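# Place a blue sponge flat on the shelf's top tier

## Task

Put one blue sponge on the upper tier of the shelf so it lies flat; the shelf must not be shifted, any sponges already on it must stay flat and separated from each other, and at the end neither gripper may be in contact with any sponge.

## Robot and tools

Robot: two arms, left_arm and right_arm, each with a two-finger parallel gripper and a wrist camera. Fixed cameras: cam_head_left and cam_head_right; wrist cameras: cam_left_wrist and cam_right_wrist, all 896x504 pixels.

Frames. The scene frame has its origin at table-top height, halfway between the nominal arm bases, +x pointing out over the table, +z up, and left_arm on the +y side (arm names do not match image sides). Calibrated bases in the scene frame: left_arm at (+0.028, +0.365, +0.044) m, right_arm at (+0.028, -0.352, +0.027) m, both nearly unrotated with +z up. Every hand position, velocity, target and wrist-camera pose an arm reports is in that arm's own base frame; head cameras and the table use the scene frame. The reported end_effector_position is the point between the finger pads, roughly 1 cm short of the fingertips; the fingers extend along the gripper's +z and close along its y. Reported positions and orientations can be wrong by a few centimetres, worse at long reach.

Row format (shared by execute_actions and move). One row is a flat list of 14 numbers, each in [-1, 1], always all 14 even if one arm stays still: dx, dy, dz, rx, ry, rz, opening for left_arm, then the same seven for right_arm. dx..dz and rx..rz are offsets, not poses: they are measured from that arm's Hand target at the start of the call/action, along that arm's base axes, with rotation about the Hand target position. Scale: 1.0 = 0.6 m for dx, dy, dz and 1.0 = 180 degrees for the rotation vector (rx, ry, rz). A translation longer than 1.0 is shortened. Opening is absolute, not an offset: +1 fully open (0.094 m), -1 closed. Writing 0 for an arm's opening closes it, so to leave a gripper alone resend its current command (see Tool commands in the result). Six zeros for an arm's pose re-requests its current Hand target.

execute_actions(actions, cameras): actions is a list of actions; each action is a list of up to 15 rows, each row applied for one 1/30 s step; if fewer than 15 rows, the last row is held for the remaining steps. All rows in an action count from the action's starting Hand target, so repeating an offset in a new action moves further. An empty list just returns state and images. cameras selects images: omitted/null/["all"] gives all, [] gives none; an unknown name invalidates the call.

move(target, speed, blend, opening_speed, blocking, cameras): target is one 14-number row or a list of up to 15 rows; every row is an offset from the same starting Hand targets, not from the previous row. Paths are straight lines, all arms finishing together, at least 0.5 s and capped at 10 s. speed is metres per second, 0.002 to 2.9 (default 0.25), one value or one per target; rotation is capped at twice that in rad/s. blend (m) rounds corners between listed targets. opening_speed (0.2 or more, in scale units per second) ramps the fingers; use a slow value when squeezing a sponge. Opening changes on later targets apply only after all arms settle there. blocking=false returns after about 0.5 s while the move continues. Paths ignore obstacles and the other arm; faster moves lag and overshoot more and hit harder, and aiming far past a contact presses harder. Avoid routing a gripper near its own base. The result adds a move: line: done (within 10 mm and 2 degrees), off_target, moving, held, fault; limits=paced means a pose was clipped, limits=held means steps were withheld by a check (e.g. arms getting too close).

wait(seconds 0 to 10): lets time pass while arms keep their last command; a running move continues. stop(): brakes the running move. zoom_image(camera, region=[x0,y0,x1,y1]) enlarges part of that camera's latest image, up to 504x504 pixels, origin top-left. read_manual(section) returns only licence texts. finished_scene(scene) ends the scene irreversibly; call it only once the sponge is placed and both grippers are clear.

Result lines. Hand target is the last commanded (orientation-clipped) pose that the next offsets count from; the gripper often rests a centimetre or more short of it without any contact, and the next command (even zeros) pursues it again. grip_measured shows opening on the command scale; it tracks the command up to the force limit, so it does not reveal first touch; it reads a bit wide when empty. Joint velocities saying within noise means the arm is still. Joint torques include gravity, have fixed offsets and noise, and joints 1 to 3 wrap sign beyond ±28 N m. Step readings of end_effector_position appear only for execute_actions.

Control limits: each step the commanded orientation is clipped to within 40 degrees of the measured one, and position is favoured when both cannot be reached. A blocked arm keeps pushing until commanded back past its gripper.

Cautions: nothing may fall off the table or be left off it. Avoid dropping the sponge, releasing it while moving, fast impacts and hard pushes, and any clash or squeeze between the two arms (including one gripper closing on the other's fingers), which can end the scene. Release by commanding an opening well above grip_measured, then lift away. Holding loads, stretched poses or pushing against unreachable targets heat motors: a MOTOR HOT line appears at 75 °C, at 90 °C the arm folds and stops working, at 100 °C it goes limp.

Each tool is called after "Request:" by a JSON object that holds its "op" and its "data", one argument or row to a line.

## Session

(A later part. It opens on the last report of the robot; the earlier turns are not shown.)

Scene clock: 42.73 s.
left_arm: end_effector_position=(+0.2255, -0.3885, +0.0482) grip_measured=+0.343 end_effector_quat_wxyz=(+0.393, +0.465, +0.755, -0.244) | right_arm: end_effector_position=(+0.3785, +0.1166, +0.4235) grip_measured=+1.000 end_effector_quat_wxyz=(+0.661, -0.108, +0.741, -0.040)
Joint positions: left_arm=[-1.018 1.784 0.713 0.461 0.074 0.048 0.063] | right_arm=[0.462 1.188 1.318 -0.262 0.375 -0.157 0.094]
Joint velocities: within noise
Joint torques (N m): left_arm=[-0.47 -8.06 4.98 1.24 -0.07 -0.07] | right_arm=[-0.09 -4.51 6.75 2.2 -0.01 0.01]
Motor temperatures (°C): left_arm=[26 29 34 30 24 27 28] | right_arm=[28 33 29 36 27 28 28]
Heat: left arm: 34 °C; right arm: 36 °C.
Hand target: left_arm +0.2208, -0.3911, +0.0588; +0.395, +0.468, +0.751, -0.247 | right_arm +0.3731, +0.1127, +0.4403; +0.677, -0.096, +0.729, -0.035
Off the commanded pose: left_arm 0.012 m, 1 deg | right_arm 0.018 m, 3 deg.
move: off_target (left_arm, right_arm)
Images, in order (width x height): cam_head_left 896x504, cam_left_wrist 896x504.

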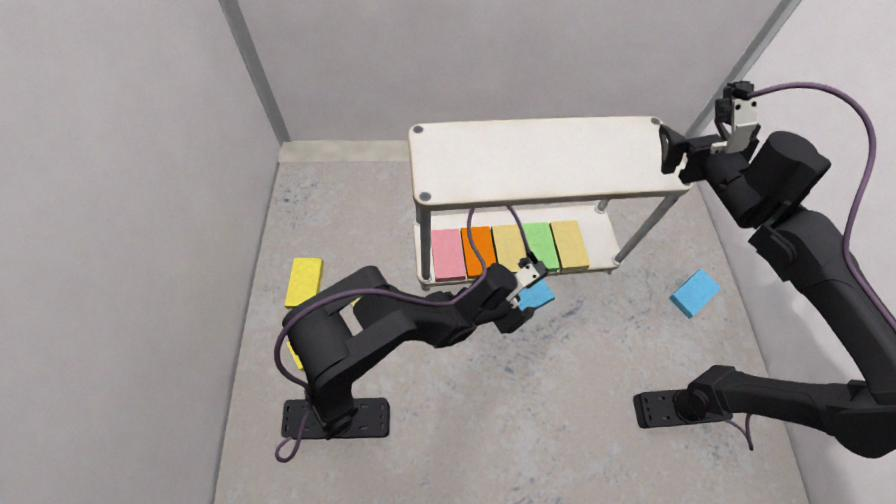

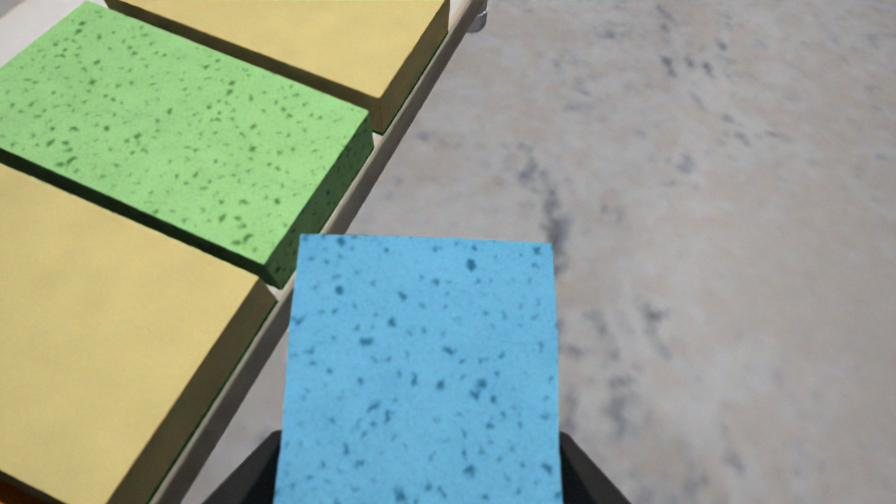

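Request:
{"op": "move", "data": {
  "target": [
    [-0.0597, 0.1185, 0.102, 0, 0, 0, 0.27, 0, 0, 0, 0, 0, 0, 1.0],
    [-0.0347, 0.1352, 0.5687, 0, 0, 0, 0.27, 0, 0, 0, 0, 0, 0, 1.0],
    [0.2725, 0.1638, 0.5687, 0, 0, 0, 0.27, 0, 0, 0, 0, 0, 0, 1.0]
  ],
  "speed": 0.2,
  "blend": [0.03, 0.03, 0]
}}

Scene clock: 48.23 s.
left_arm: end_effector_position=(+0.3948, -0.2896, +0.3888) grip_measured=+0.343 end_effector_quat_wxyz=(+0.393, +0.457, +0.762, -0.236) | right_arm: end_effector_position=(+0.3785, +0.1166, +0.4235) grip_measured=+1.000 end_effector_quat_wxyz=(+0.661, -0.108, +0.741, -0.040)
Joint positions: left_arm=[-0.462 2.037 2.613 -1.294 0.491 0.391 0.063] | right_arm=[0.462 1.188 1.318 -0.262 0.375 -0.157 0.094]
Joint velocities: within noise
Joint torques (N m): left_arm=[0.01 -7.06 7.87 1.11 0.43 0.04] | right_arm=[-0.1 -4.51 6.74 2.2 -0.01 0.01]
Motor temperatures (°C): left_arm=[26 30 34 29 24 27 28] | right_arm=[28 33 29 37 27 28 28]
Heat: left arm: 34 °C; right arm: 37 °C.
Hand target: left_arm +0.3843, -0.2929, +0.4001; +0.395, +0.468, +0.751, -0.247 | right_arm +0.3731, +0.1127, +0.4403; +0.677, -0.096, +0.729, -0.035
Off the commanded pose: left_arm 0.016 m, 2 deg | right_arm 0.018 m, 3 deg.
move: off_target (left_arm, right_arm)

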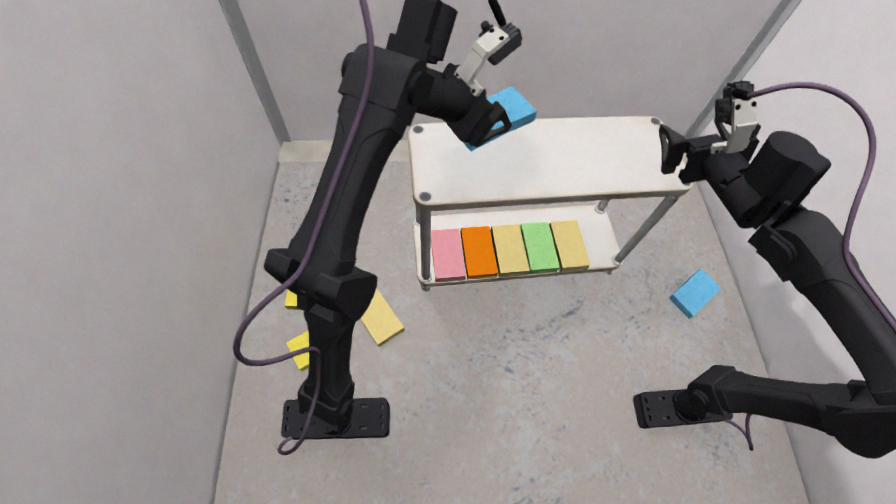

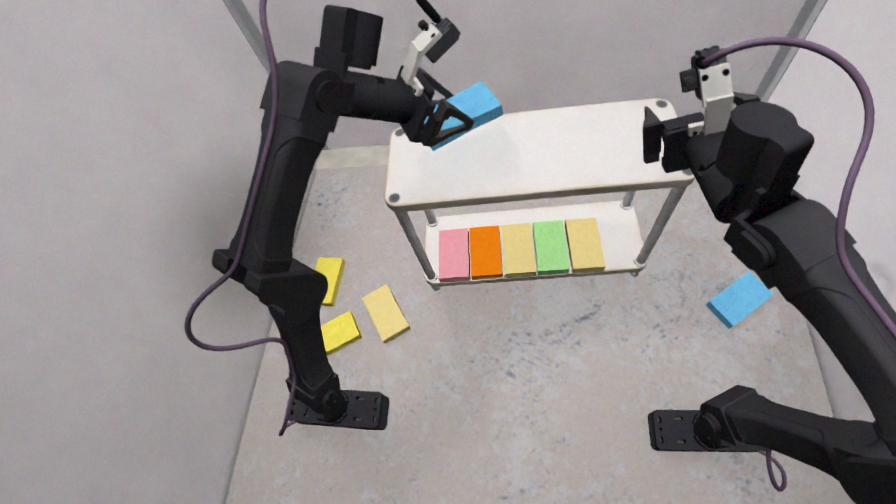

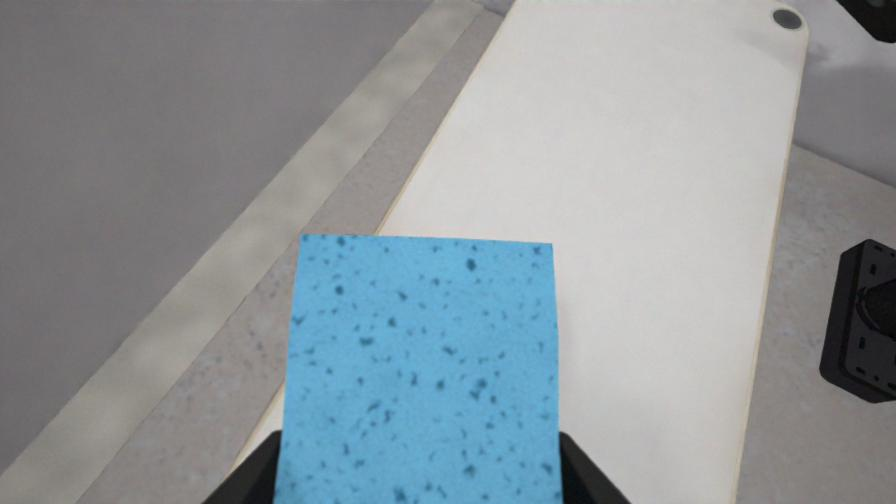

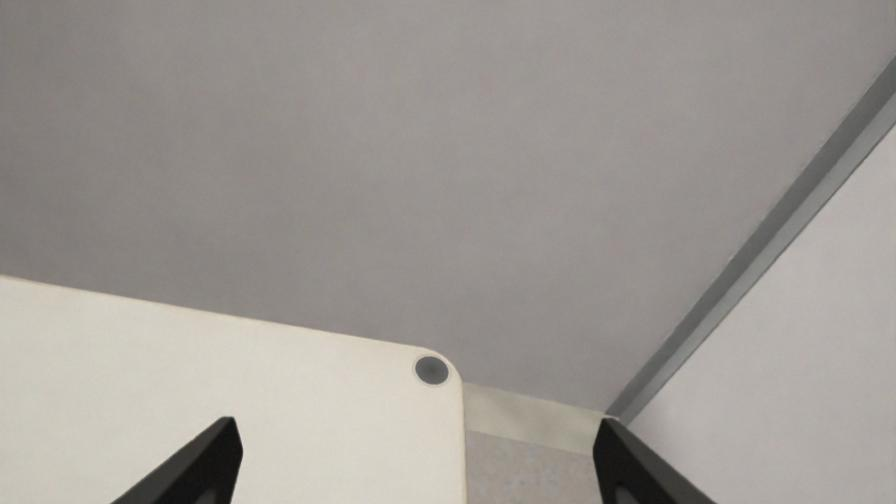

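Request:
{"op": "move", "data": {
  "target": [
    [-0.033, -0.0007, -0.0563, 0.0211, 0.0113, 0, 0.27, 0, 0, 0, 0, 0, 0, 1.0]
  ],
  "speed": 0.1
}}

Scene clock: 52.37 s.
left_arm: end_effector_position=(+0.3690, -0.2892, +0.3417) grip_measured=+0.343 end_effector_quat_wxyz=(+0.325, +0.468, +0.789, -0.231) | right_arm: end_effector_position=(+0.3785, +0.1166, +0.4235) grip_measured=+1.000 end_effector_quat_wxyz=(+0.661, -0.108, +0.741, -0.040)
Joint positions: left_arm=[-0.496 1.925 2.325 -1.268 0.464 0.403 0.063] | right_arm=[0.462 1.188 1.318 -0.262 0.375 -0.157 0.094]
Joint velocities: within noise
Joint torques (N m): left_arm=[-0.4 -10.21 3.75 1.75 0.15 0] | right_arm=[-0.09 -4.49 6.74 2.2 -0.01 0.01]
Motor temperatures (°C): left_arm=[26 30 34 29 25 27 28] | right_arm=[28 33 29 37 27 28 28]
Heat: left arm: 34 °C; right arm: 37 °C.
Hand target: left_arm +0.3645, -0.2933, +0.3663; +0.366, +0.477, +0.765, -0.230 | right_arm +0.3731, +0.1127, +0.4403; +0.677, -0.096, +0.729, -0.035
Off the commanded pose: left_arm 0.025 m, 6 deg | right_arm 0.018 m, 3 deg.
move: off_target (left_arm, right_arm)

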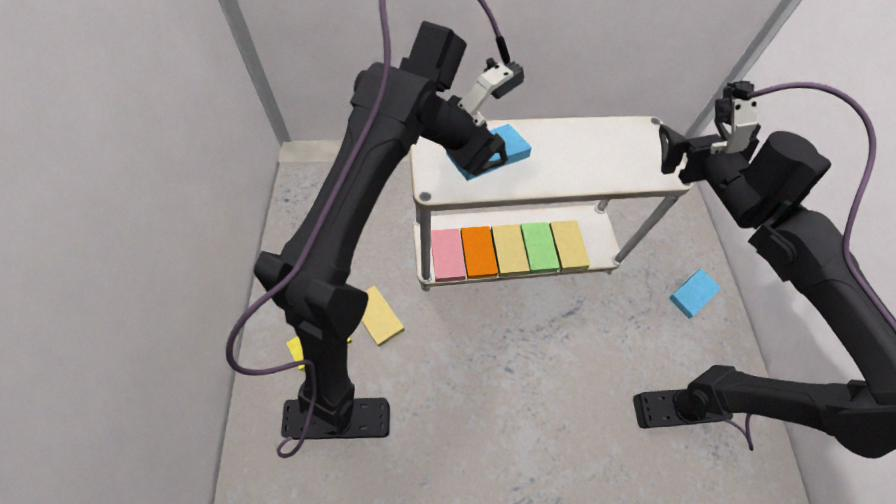

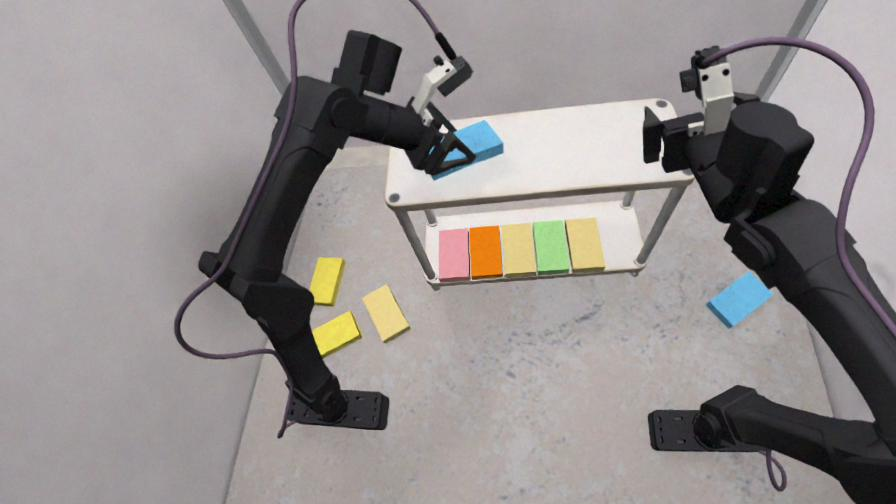

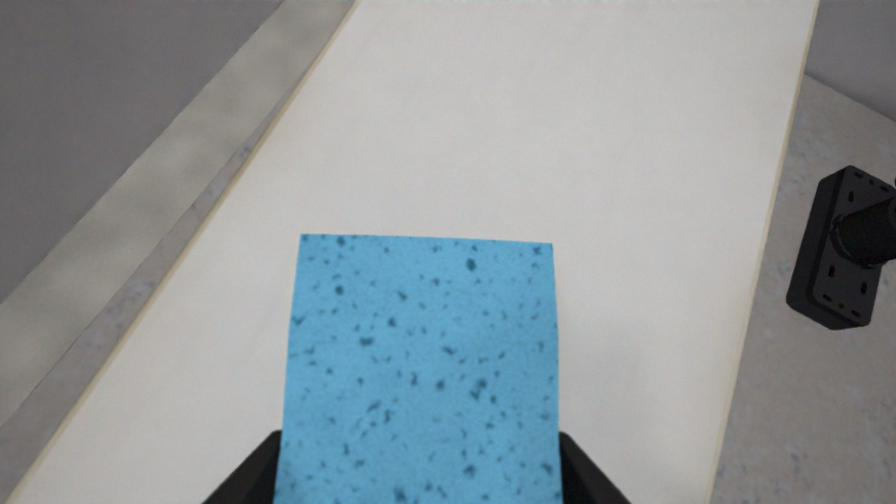

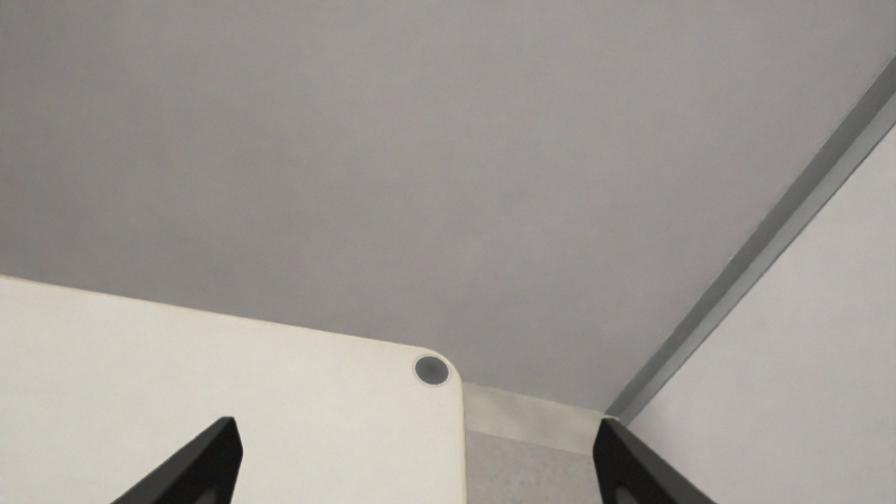

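Request:
{"op": "zoom_image", "data": {
  "camera": "cam_head_left",
  "region": [410, 90, 550, 190]
}}

Request:
{"op": "zoom_image", "data": {
  "camera": "cam_head_right",
  "region": [390, 90, 530, 190]
}}

Request:
{"op": "zoom_image", "data": {
  "camera": "cam_left_wrist",
  "region": [200, 200, 620, 504]
}}

Scaled by 3.600 from the camera's 896x504 image, which has a finer 1280x720 frame.

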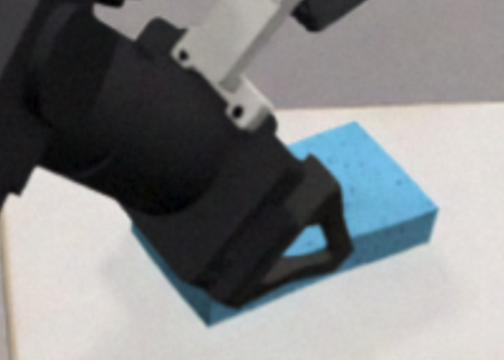

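Scaled by 3.600 from the camera's 896x504 image, which has a finer 1280x720 frame.

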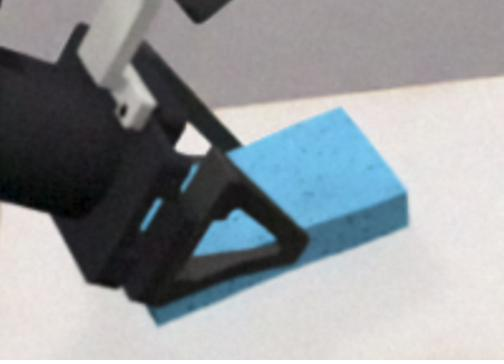

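Scaled by 1.200 from the camera's 896x504 image, which has a finer 1280x720 frame.

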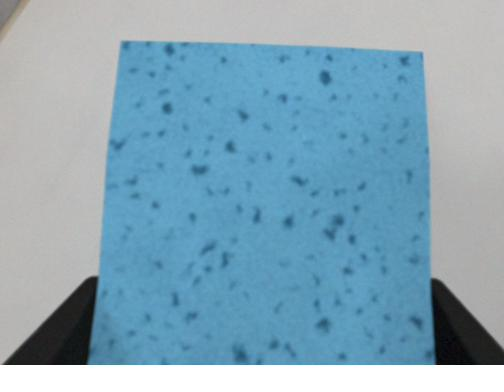

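Request:
{"op": "move", "data": {
  "target": [
    [0.0, 0.0, 0.003, -0.0094, -0.0223, 0, 0.27, 0, 0, 0, 0, 0, 0, 1.0]
  ],
  "speed": 0.05,
  "cameras": ["cam_left_wrist", "cam_head_right"]
}}

Scene clock: 55.17 s.
left_arm: end_effector_position=(+0.3701, -0.2893, +0.3413) grip_measured=+0.343 end_effector_quat_wxyz=(+0.356, +0.470, +0.775, -0.226) | right_arm: end_effector_position=(+0.3785, +0.1166, +0.4235) grip_measured=+1.000 end_effector_quat_wxyz=(+0.661, -0.108, +0.741, -0.040)
Joint positions: left_arm=[-0.498 1.834 2.15 -1.116 0.456 0.404 0.063] | right_arm=[0.462 1.188 1.318 -0.262 0.375 -0.157 0.094]
Joint velocities: within noise
Joint torques (N m): left_arm=[-0.46 -10.15 3.97 1.86 0.13 0.04] | right_arm=[-0.1 -4.51 6.75 2.2 -0.01 0.01]
Motor temperatures (°C): left_arm=[26 31 34 30 25 27 29] | right_arm=[28 33 29 38 27 28 28]
Heat: left arm: 34 °C; right arm: 38 °C.
Hand target: left_arm +0.3645, -0.2933, +0.3681; +0.400, +0.479, +0.748, -0.225 | right_arm +0.3731, +0.1127, +0.4403; +0.677, -0.096, +0.729, -0.035
Off the commanded pose: left_arm 0.028 m, 6 deg | right_arm 0.018 m, 3 deg.
move: off_target (left_arm, right_arm)
Images, in order (width x height): cam_head_right 896x504, cam_left_wrist 896x504.

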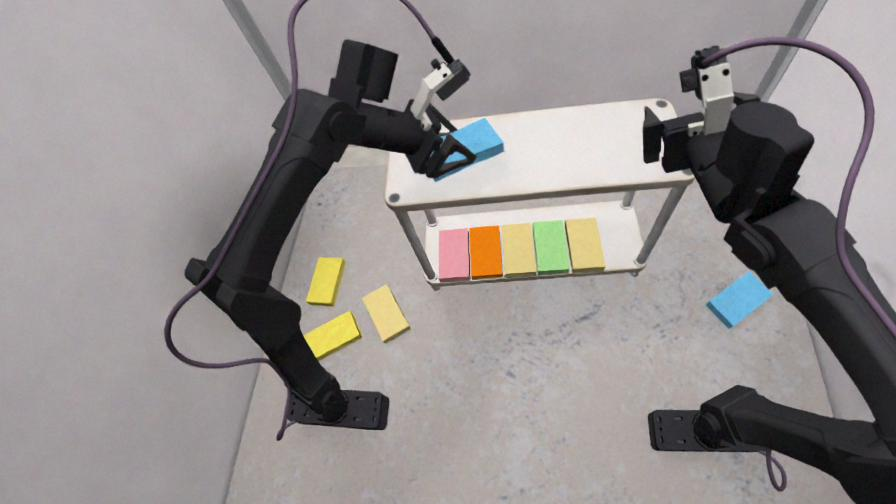

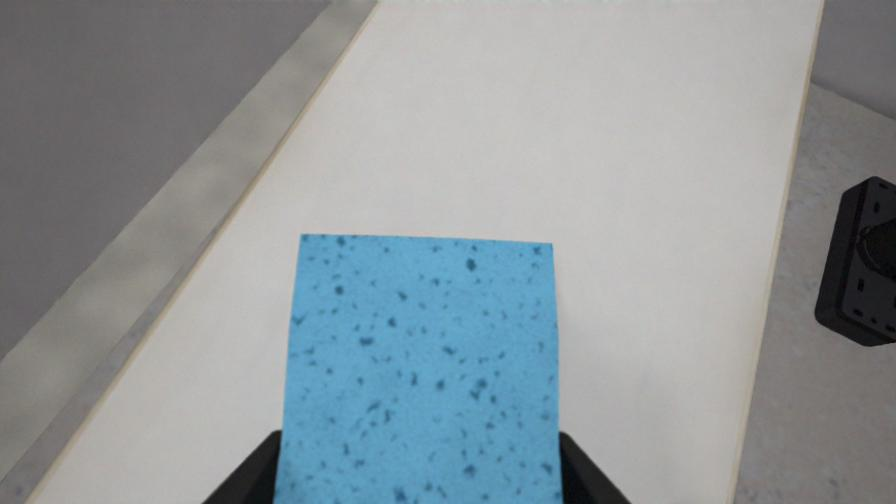

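Request:
{"op": "execute_actions", "data": {
  "actions": []
}}

Scene clock: 56.30 s.
left_arm: end_effector_position=(+0.3701, -0.2893, +0.3413) grip_measured=+0.343 end_effector_quat_wxyz=(+0.356, +0.470, +0.775, -0.226) | right_arm: end_effector_position=(+0.3785, +0.1166, +0.4235) grip_measured=+1.000 end_effector_quat_wxyz=(+0.661, -0.108, +0.741, -0.040)
Joint positions: left_arm=[-0.498 1.834 2.15 -1.116 0.456 0.404 0.063] | right_arm=[0.462 1.188 1.318 -0.262 0.375 -0.157 0.094]
Joint velocities: within noise
Joint torques (N m): left_arm=[-0.43 -10.15 3.96 1.84 0.13 0.03] | right_arm=[-0.1 -4.51 6.75 2.2 -0.01 0.01]
Motor temperatures (°C): left_arm=[26 31 34 30 25 27 29] | right_arm=[28 33 29 38 27 28 28]
Heat: left arm: 34 °C; right arm: 38 °C.
Hand target: left_arm +0.3645, -0.2933, +0.3681; +0.400, +0.479, +0.748, -0.225 | right_arm +0.3731, +0.1127, +0.4403; +0.677, -0.096, +0.729, -0.035
Tool commands: left_gripper/opening=+0.27 right_gripper/opening=+1.0
Off the commanded pose: left_arm 0.028 m, 6 deg | right_arm 0.018 m, 3 deg.

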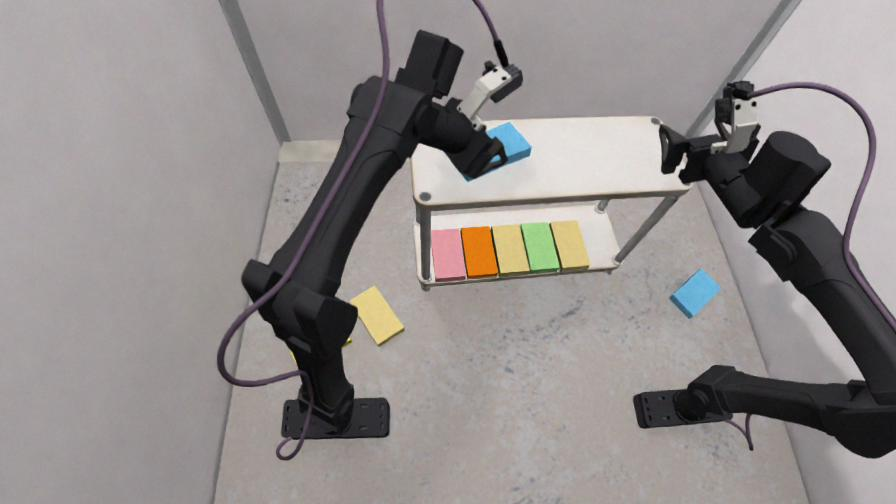

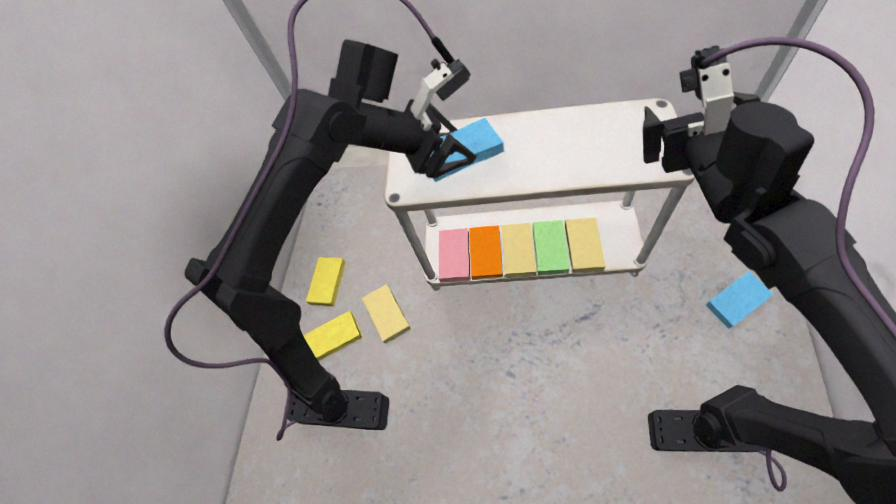

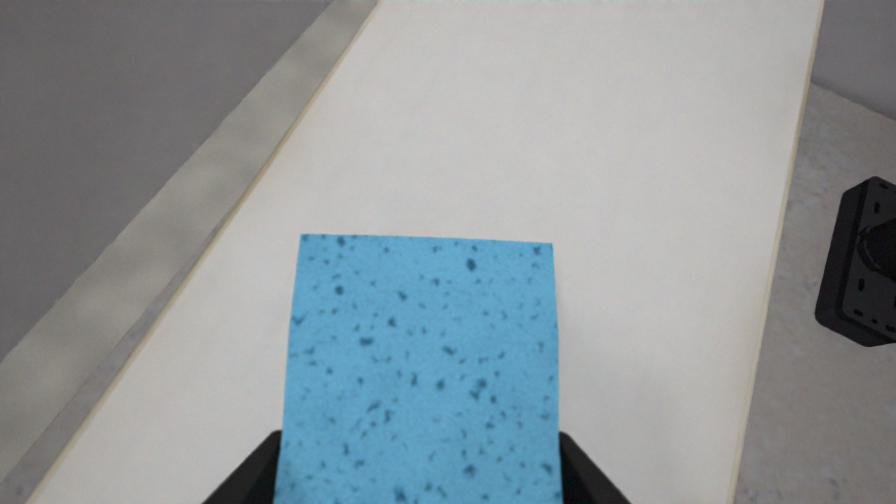

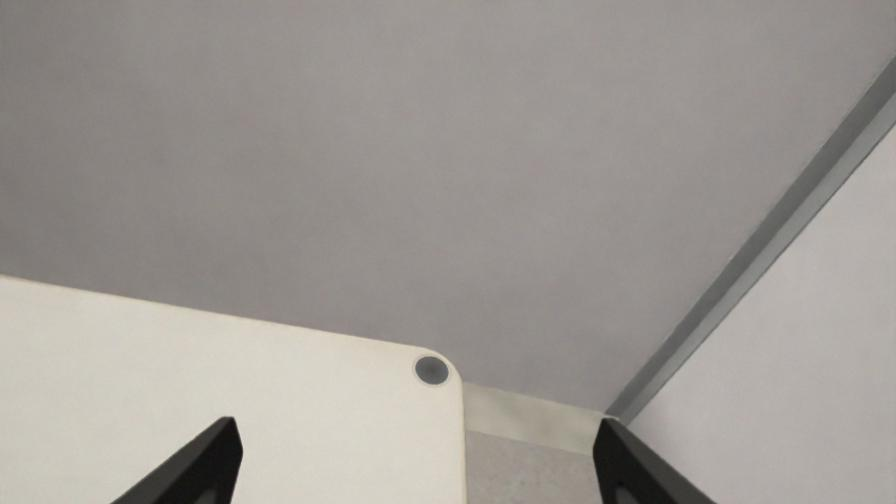

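Request:
{"op": "move", "data": {
  "target": [0, 0, -0.0133, 0, 0, 0, 0.27, 0, 0, 0, 0, 0, 0, 1.0],
  "speed": 0.03,
  "cameras": ["cam_left_wrist", "cam_head_left"]
}}

Scene clock: 57.60 s.
left_arm: end_effector_position=(+0.3698, -0.2891, +0.3335) grip_measured=+0.343 end_effector_quat_wxyz=(+0.357, +0.473, +0.773, -0.225) | right_arm: end_effector_position=(+0.3785, +0.1166, +0.4235) grip_measured=+1.000 end_effector_quat_wxyz=(+0.661, -0.108, +0.741, -0.040)
Joint positions: left_arm=[-0.498 1.811 2.084 -1.073 0.456 0.414 0.063] | right_arm=[0.462 1.188 1.318 -0.262 0.375 -0.157 0.094]
Joint velocities: within noise
Joint torques (N m): left_arm=[-0.43 -10.03 4.12 1.86 0.12 0.03] | right_arm=[-0.1 -4.51 6.74 2.2 -0.01 0.01]
Motor temperatures (°C): left_arm=[26 32 33 30 24 27 29] | right_arm=[28 33 29 38 27 28 28]
Heat: left arm: 33 °C; right arm: 38 °C.
Hand target: left_arm +0.3645, -0.2933, +0.3601; +0.400, +0.479, +0.748, -0.225 | right_arm +0.3731, +0.1127, +0.4403; +0.677, -0.096, +0.729, -0.035
Off the commanded pose: left_arm 0.027 m, 6 deg | right_arm 0.018 m, 3 deg.
move: off_target (left_arm, right_arm)
Images, in order (width x height): cam_head_left 896x504, cam_left_wrist 896x504.

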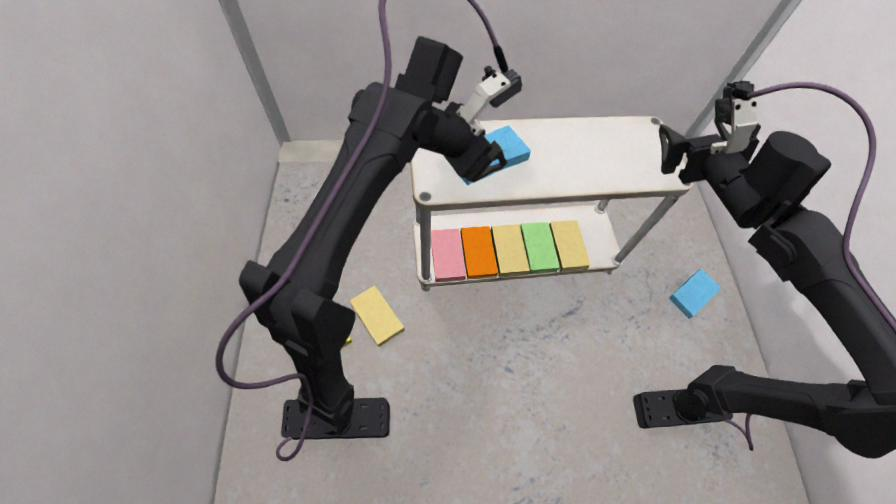

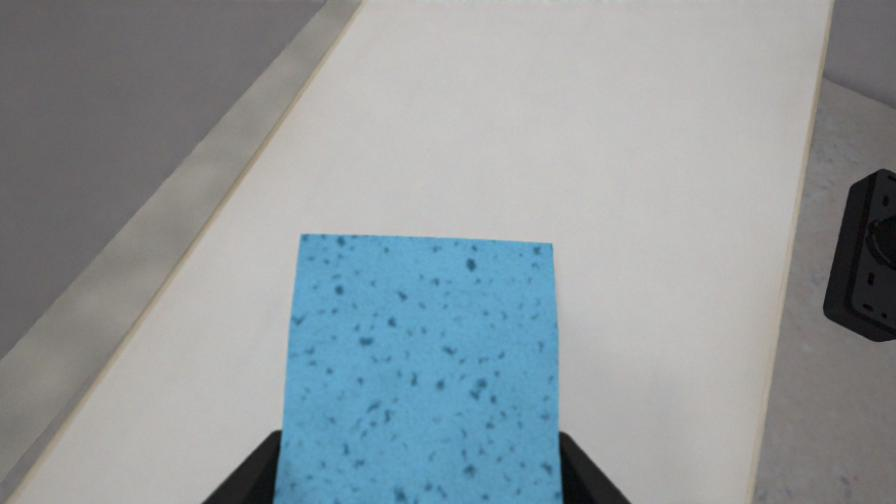

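Request:
{"op": "move", "data": {
  "target": [0, 0, -0.01, 0, 0, 0, 0.27, 0, 0, 0, 0, 0, 0, 1.0],
  "speed": 0.03,
  "cameras": ["cam_left_wrist", "cam_head_right"]
}}

Request:
{"op": "zoom_image", "data": {
  "camera": "cam_head_right",
  "region": [380, 60, 580, 200]
}}

Scene clock: 58.87 s.
left_arm: end_effector_position=(+0.3699, -0.2892, +0.3330) grip_measured=+0.343 end_effector_quat_wxyz=(+0.365, +0.474, +0.769, -0.224) | right_arm: end_effector_position=(+0.3785, +0.1166, +0.4235) grip_measured=+1.000 end_effector_quat_wxyz=(+0.661, -0.108, +0.741, -0.040)
Joint positions: left_arm=[-0.498 1.79 2.041 -1.033 0.456 0.414 0.063] | right_arm=[0.462 1.188 1.318 -0.262 0.375 -0.157 0.094]
Joint velocities: within noise
Joint torques (N m): left_arm=[-0.46 -9.37 3.96 1.8 0.12 0.04] | right_arm=[-0.1 -4.51 6.74 2.2 -0.01 0.01]
Motor temperatures (°C): left_arm=[26 32 33 30 24 27 29] | right_arm=[28 33 29 38 27 28 28]
Heat: left arm: 33 °C; right arm: 38 °C.
Hand target: left_arm +0.3645, -0.2933, +0.3541; +0.400, +0.479, +0.748, -0.225 | right_arm +0.3731, +0.1127, +0.4403; +0.677, -0.096, +0.729, -0.035
Off the commanded pose: left_arm 0.022 m, 5 deg | right_arm 0.018 m, 3 deg.
move: off_target (left_arm, right_arm)
Images, in order (width x height): cam_head_right 896x504, cam_left_wrist 896x504.

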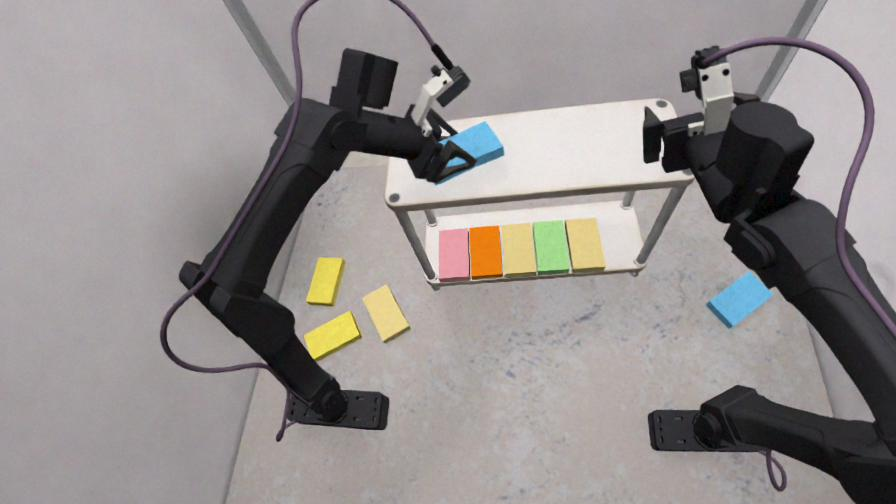

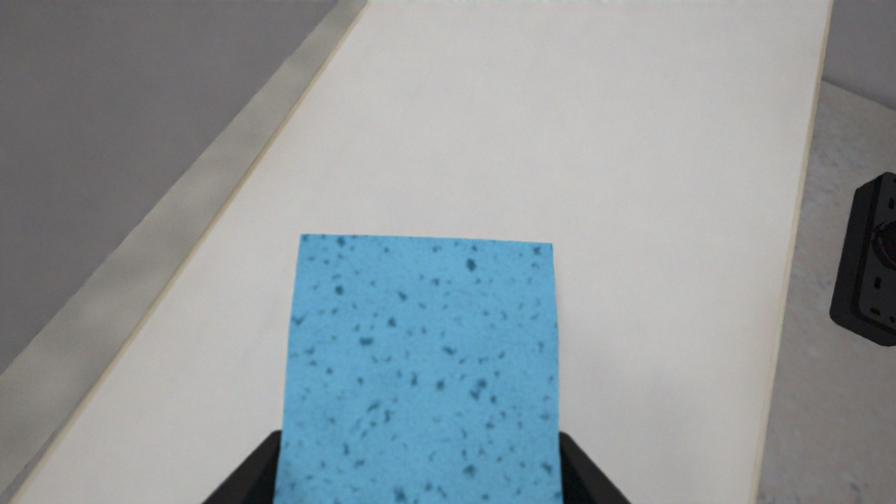

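Scaled by 2.520 from the camera's 896x504 image, which has a finer 1280x720 frame.

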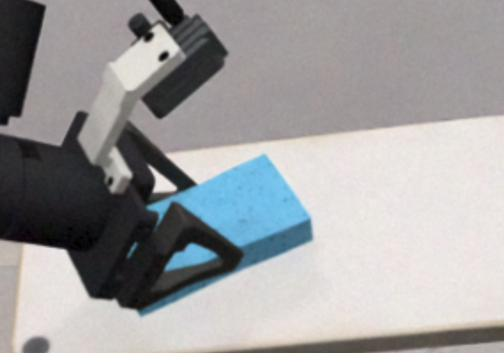

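Request:
{"op": "move", "data": {
  "target": [
    [0, 0, 0.0083, 0, 0, 0, 0.27, 0, 0, 0, 0, 0, 0, 1.0],
    [0, 0, 0.0083, 0, 0, 0, 0.9, 0, 0, 0, 0, 0, 0, 1.0]
  ],
  "speed": 0.03,
  "opening_speed": 0.6,
  "cameras": ["cam_left_wrist", "cam_head_right"]
}}

Request:
{"op": "zoom_image", "data": {
  "camera": "cam_head_right",
  "region": [380, 60, 580, 200]
}}

Scene clock: 62.13 s.
left_arm: end_effector_position=(+0.3699, -0.2892, +0.3330) grip_measured=+0.898 end_effector_quat_wxyz=(+0.365, +0.474, +0.769, -0.224) | right_arm: end_effector_position=(+0.3785, +0.1166, +0.4235) grip_measured=+1.000 end_effector_quat_wxyz=(+0.661, -0.108, +0.741, -0.040)
Joint positions: left_arm=[-0.498 1.79 2.041 -1.033 0.456 0.414 0.089] | right_arm=[0.462 1.188 1.318 -0.262 0.375 -0.157 0.094]
Joint velocities: within noise
Joint torques (N m): left_arm=[-0.46 -8.69 6.17 1.61 0.13 0.01] | right_arm=[-0.09 -4.49 6.75 2.2 -0.01 0.02]
Motor temperatures (°C): left_arm=[26 32 33 30 24 27 29] | right_arm=[28 33 29 38 27 28 28]
Heat: left arm: 33 °C; right arm: 38 °C.
Hand target: left_arm +0.3645, -0.2933, +0.3591; +0.400, +0.479, +0.748, -0.225 | right_arm +0.3731, +0.1127, +0.4403; +0.677, -0.096, +0.729, -0.035
Off the commanded pose: left_arm 0.027 m, 5 deg | right_arm 0.018 m, 3 deg.
move: off_target (left_arm, right_arm); target 2's new opening was sent with left_arm's hand 0.027 m and 5 deg from that target
Images, in order (width x height): cam_head_right 896x504, cam_left_wrist 896x504.

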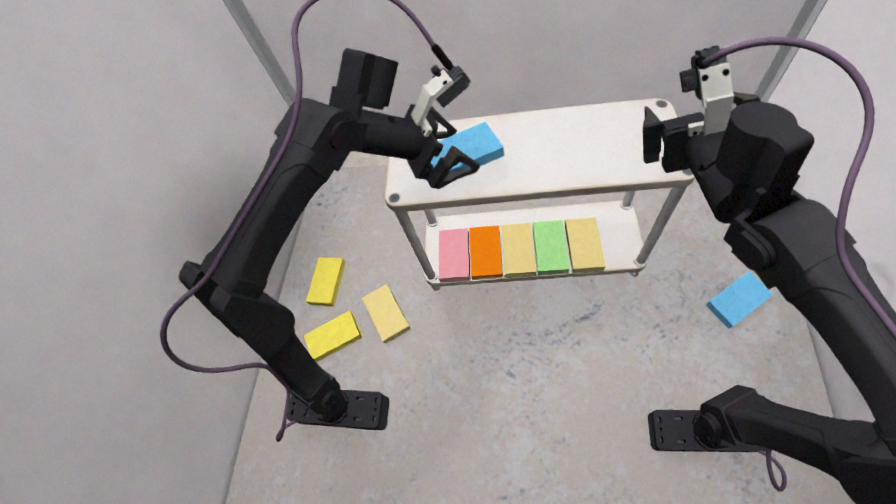

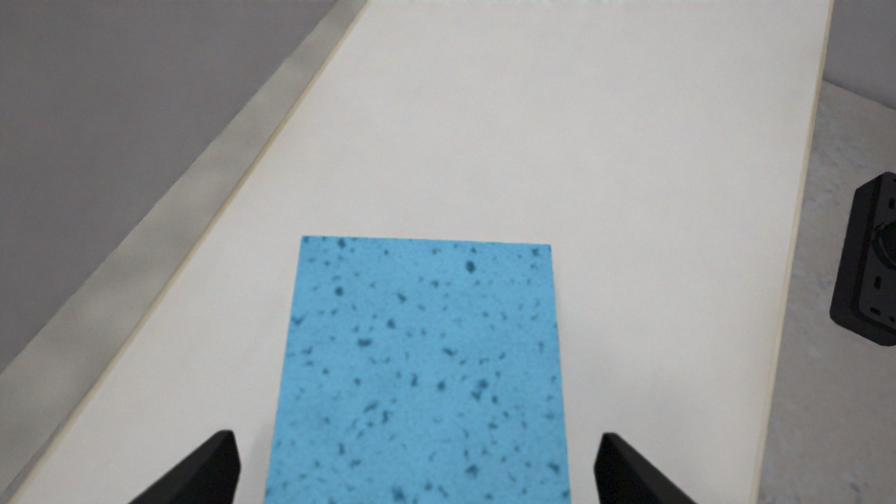

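Scaled by 2.520 from the camera's 896x504 image, which has a finer 1280x720 frame.

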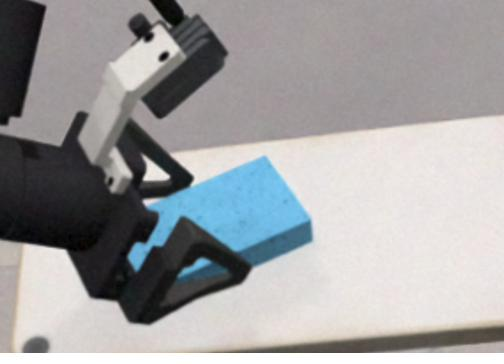

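Request:
{"op": "move", "data": {
  "target": [
    [-0.02, 0.045, 0.06, 0, 0, 0, 0.9, 0, 0, 0, 0, 0, 0, 1.0],
    [-0.07, 0.145, 0.15, 0, 0, 0, 0.9, 0, 0, 0, 0, 0, 0, 1.0]
  ],
  "speed": 0.15,
  "blend": [0.02, 0]
}}

Scene clock: 64.53 s.
left_arm: end_effector_position=(+0.3343, -0.2042, +0.4427) grip_measured=+0.898 end_effector_quat_wxyz=(+0.417, +0.467, +0.751, -0.211) | right_arm: end_effector_position=(+0.3785, +0.1166, +0.4235) grip_measured=+1.000 end_effector_quat_wxyz=(+0.661, -0.108, +0.741, -0.040)
Joint positions: left_arm=[-0.298 1.834 2.628 -1.533 0.582 0.552 0.089] | right_arm=[0.462 1.188 1.318 -0.262 0.375 -0.157 0.094]
Joint velocities: within noise
Joint torques (N m): left_arm=[0.25 -5.09 5.19 1.05 0.49 0.04] | right_arm=[-0.09 -4.51 6.75 2.2 -0.01 0.01]
Motor temperatures (°C): left_arm=[26 32 34 30 25 27 29] | right_arm=[28 33 29 38 27 28 28]
Heat: left arm: 34 °C; right arm: 38 °C.
Hand target: left_arm +0.3225, -0.2063, +0.4491; +0.400, +0.479, +0.748, -0.225 | right_arm +0.3731, +0.1127, +0.4403; +0.677, -0.096, +0.729, -0.035
Off the commanded pose: left_arm 0.014 m, 3 deg | right_arm 0.018 m, 3 deg.
joint sent to its limit (left arm) — joint 4 (wrist pitch), lower limit. The joint targets are off in position, not in orientation.
move: off_target (left_arm, right_arm)

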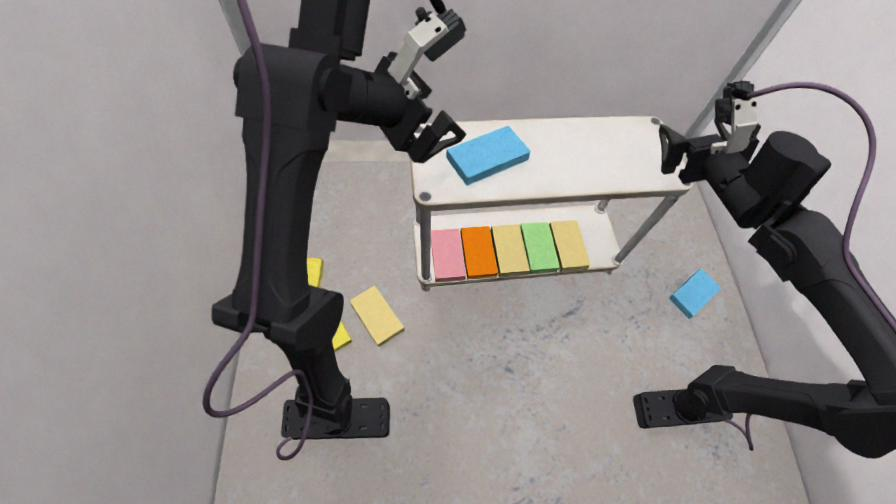

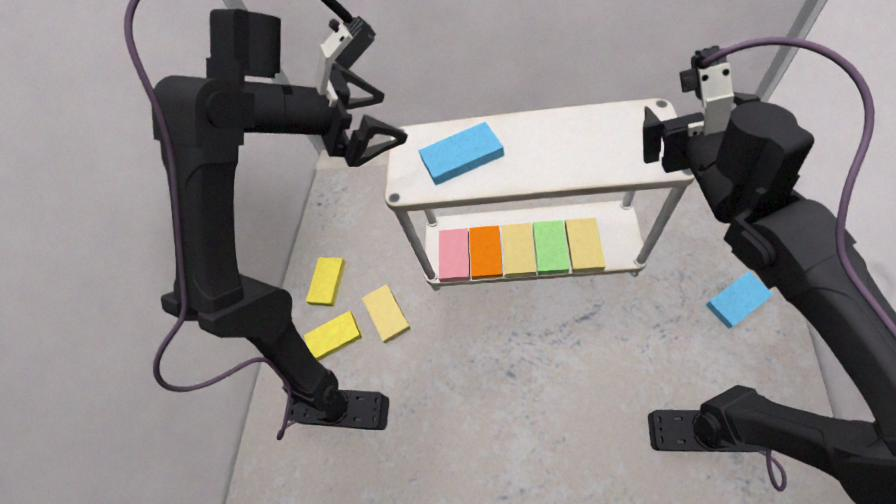

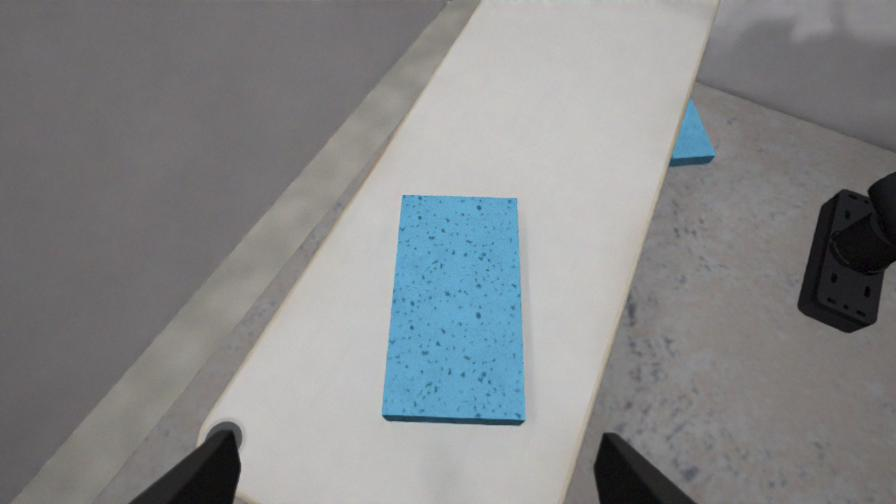

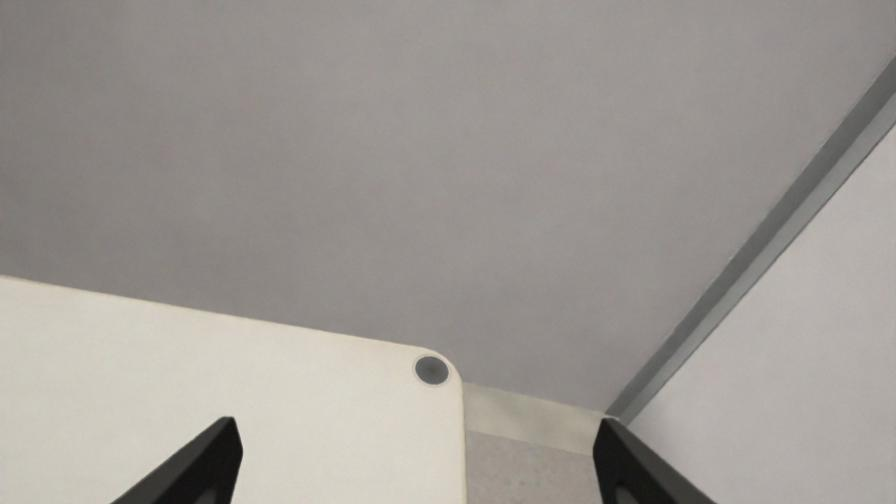

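Request:
{"op": "zoom_image", "data": {
  "camera": "cam_head_left",
  "region": [640, 240, 760, 340]
}}

Request:
{"op": "zoom_image", "data": {
  "camera": "cam_head_right",
  "region": [680, 250, 800, 350]
}}

Scaled by 4.200 from the camera's 896x504 image, which has a finer 1280x720 frame.

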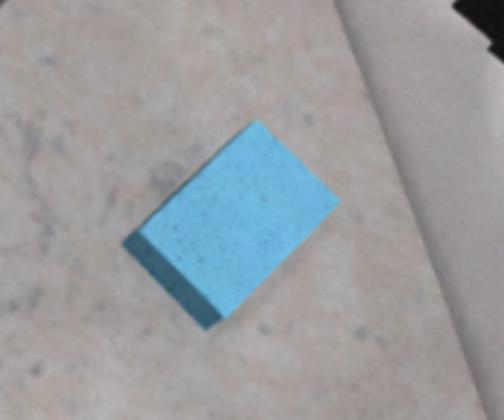

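Scaled by 4.200 from the camera's 896x504 image, which has a finer 1280x720 frame.

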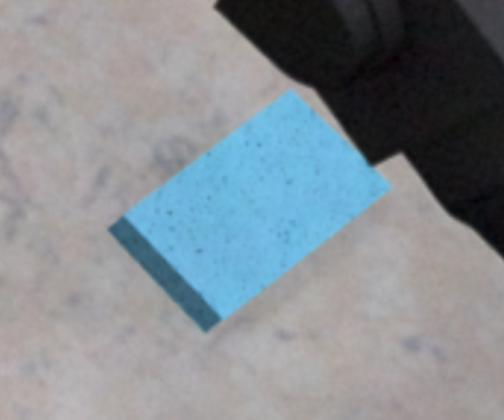

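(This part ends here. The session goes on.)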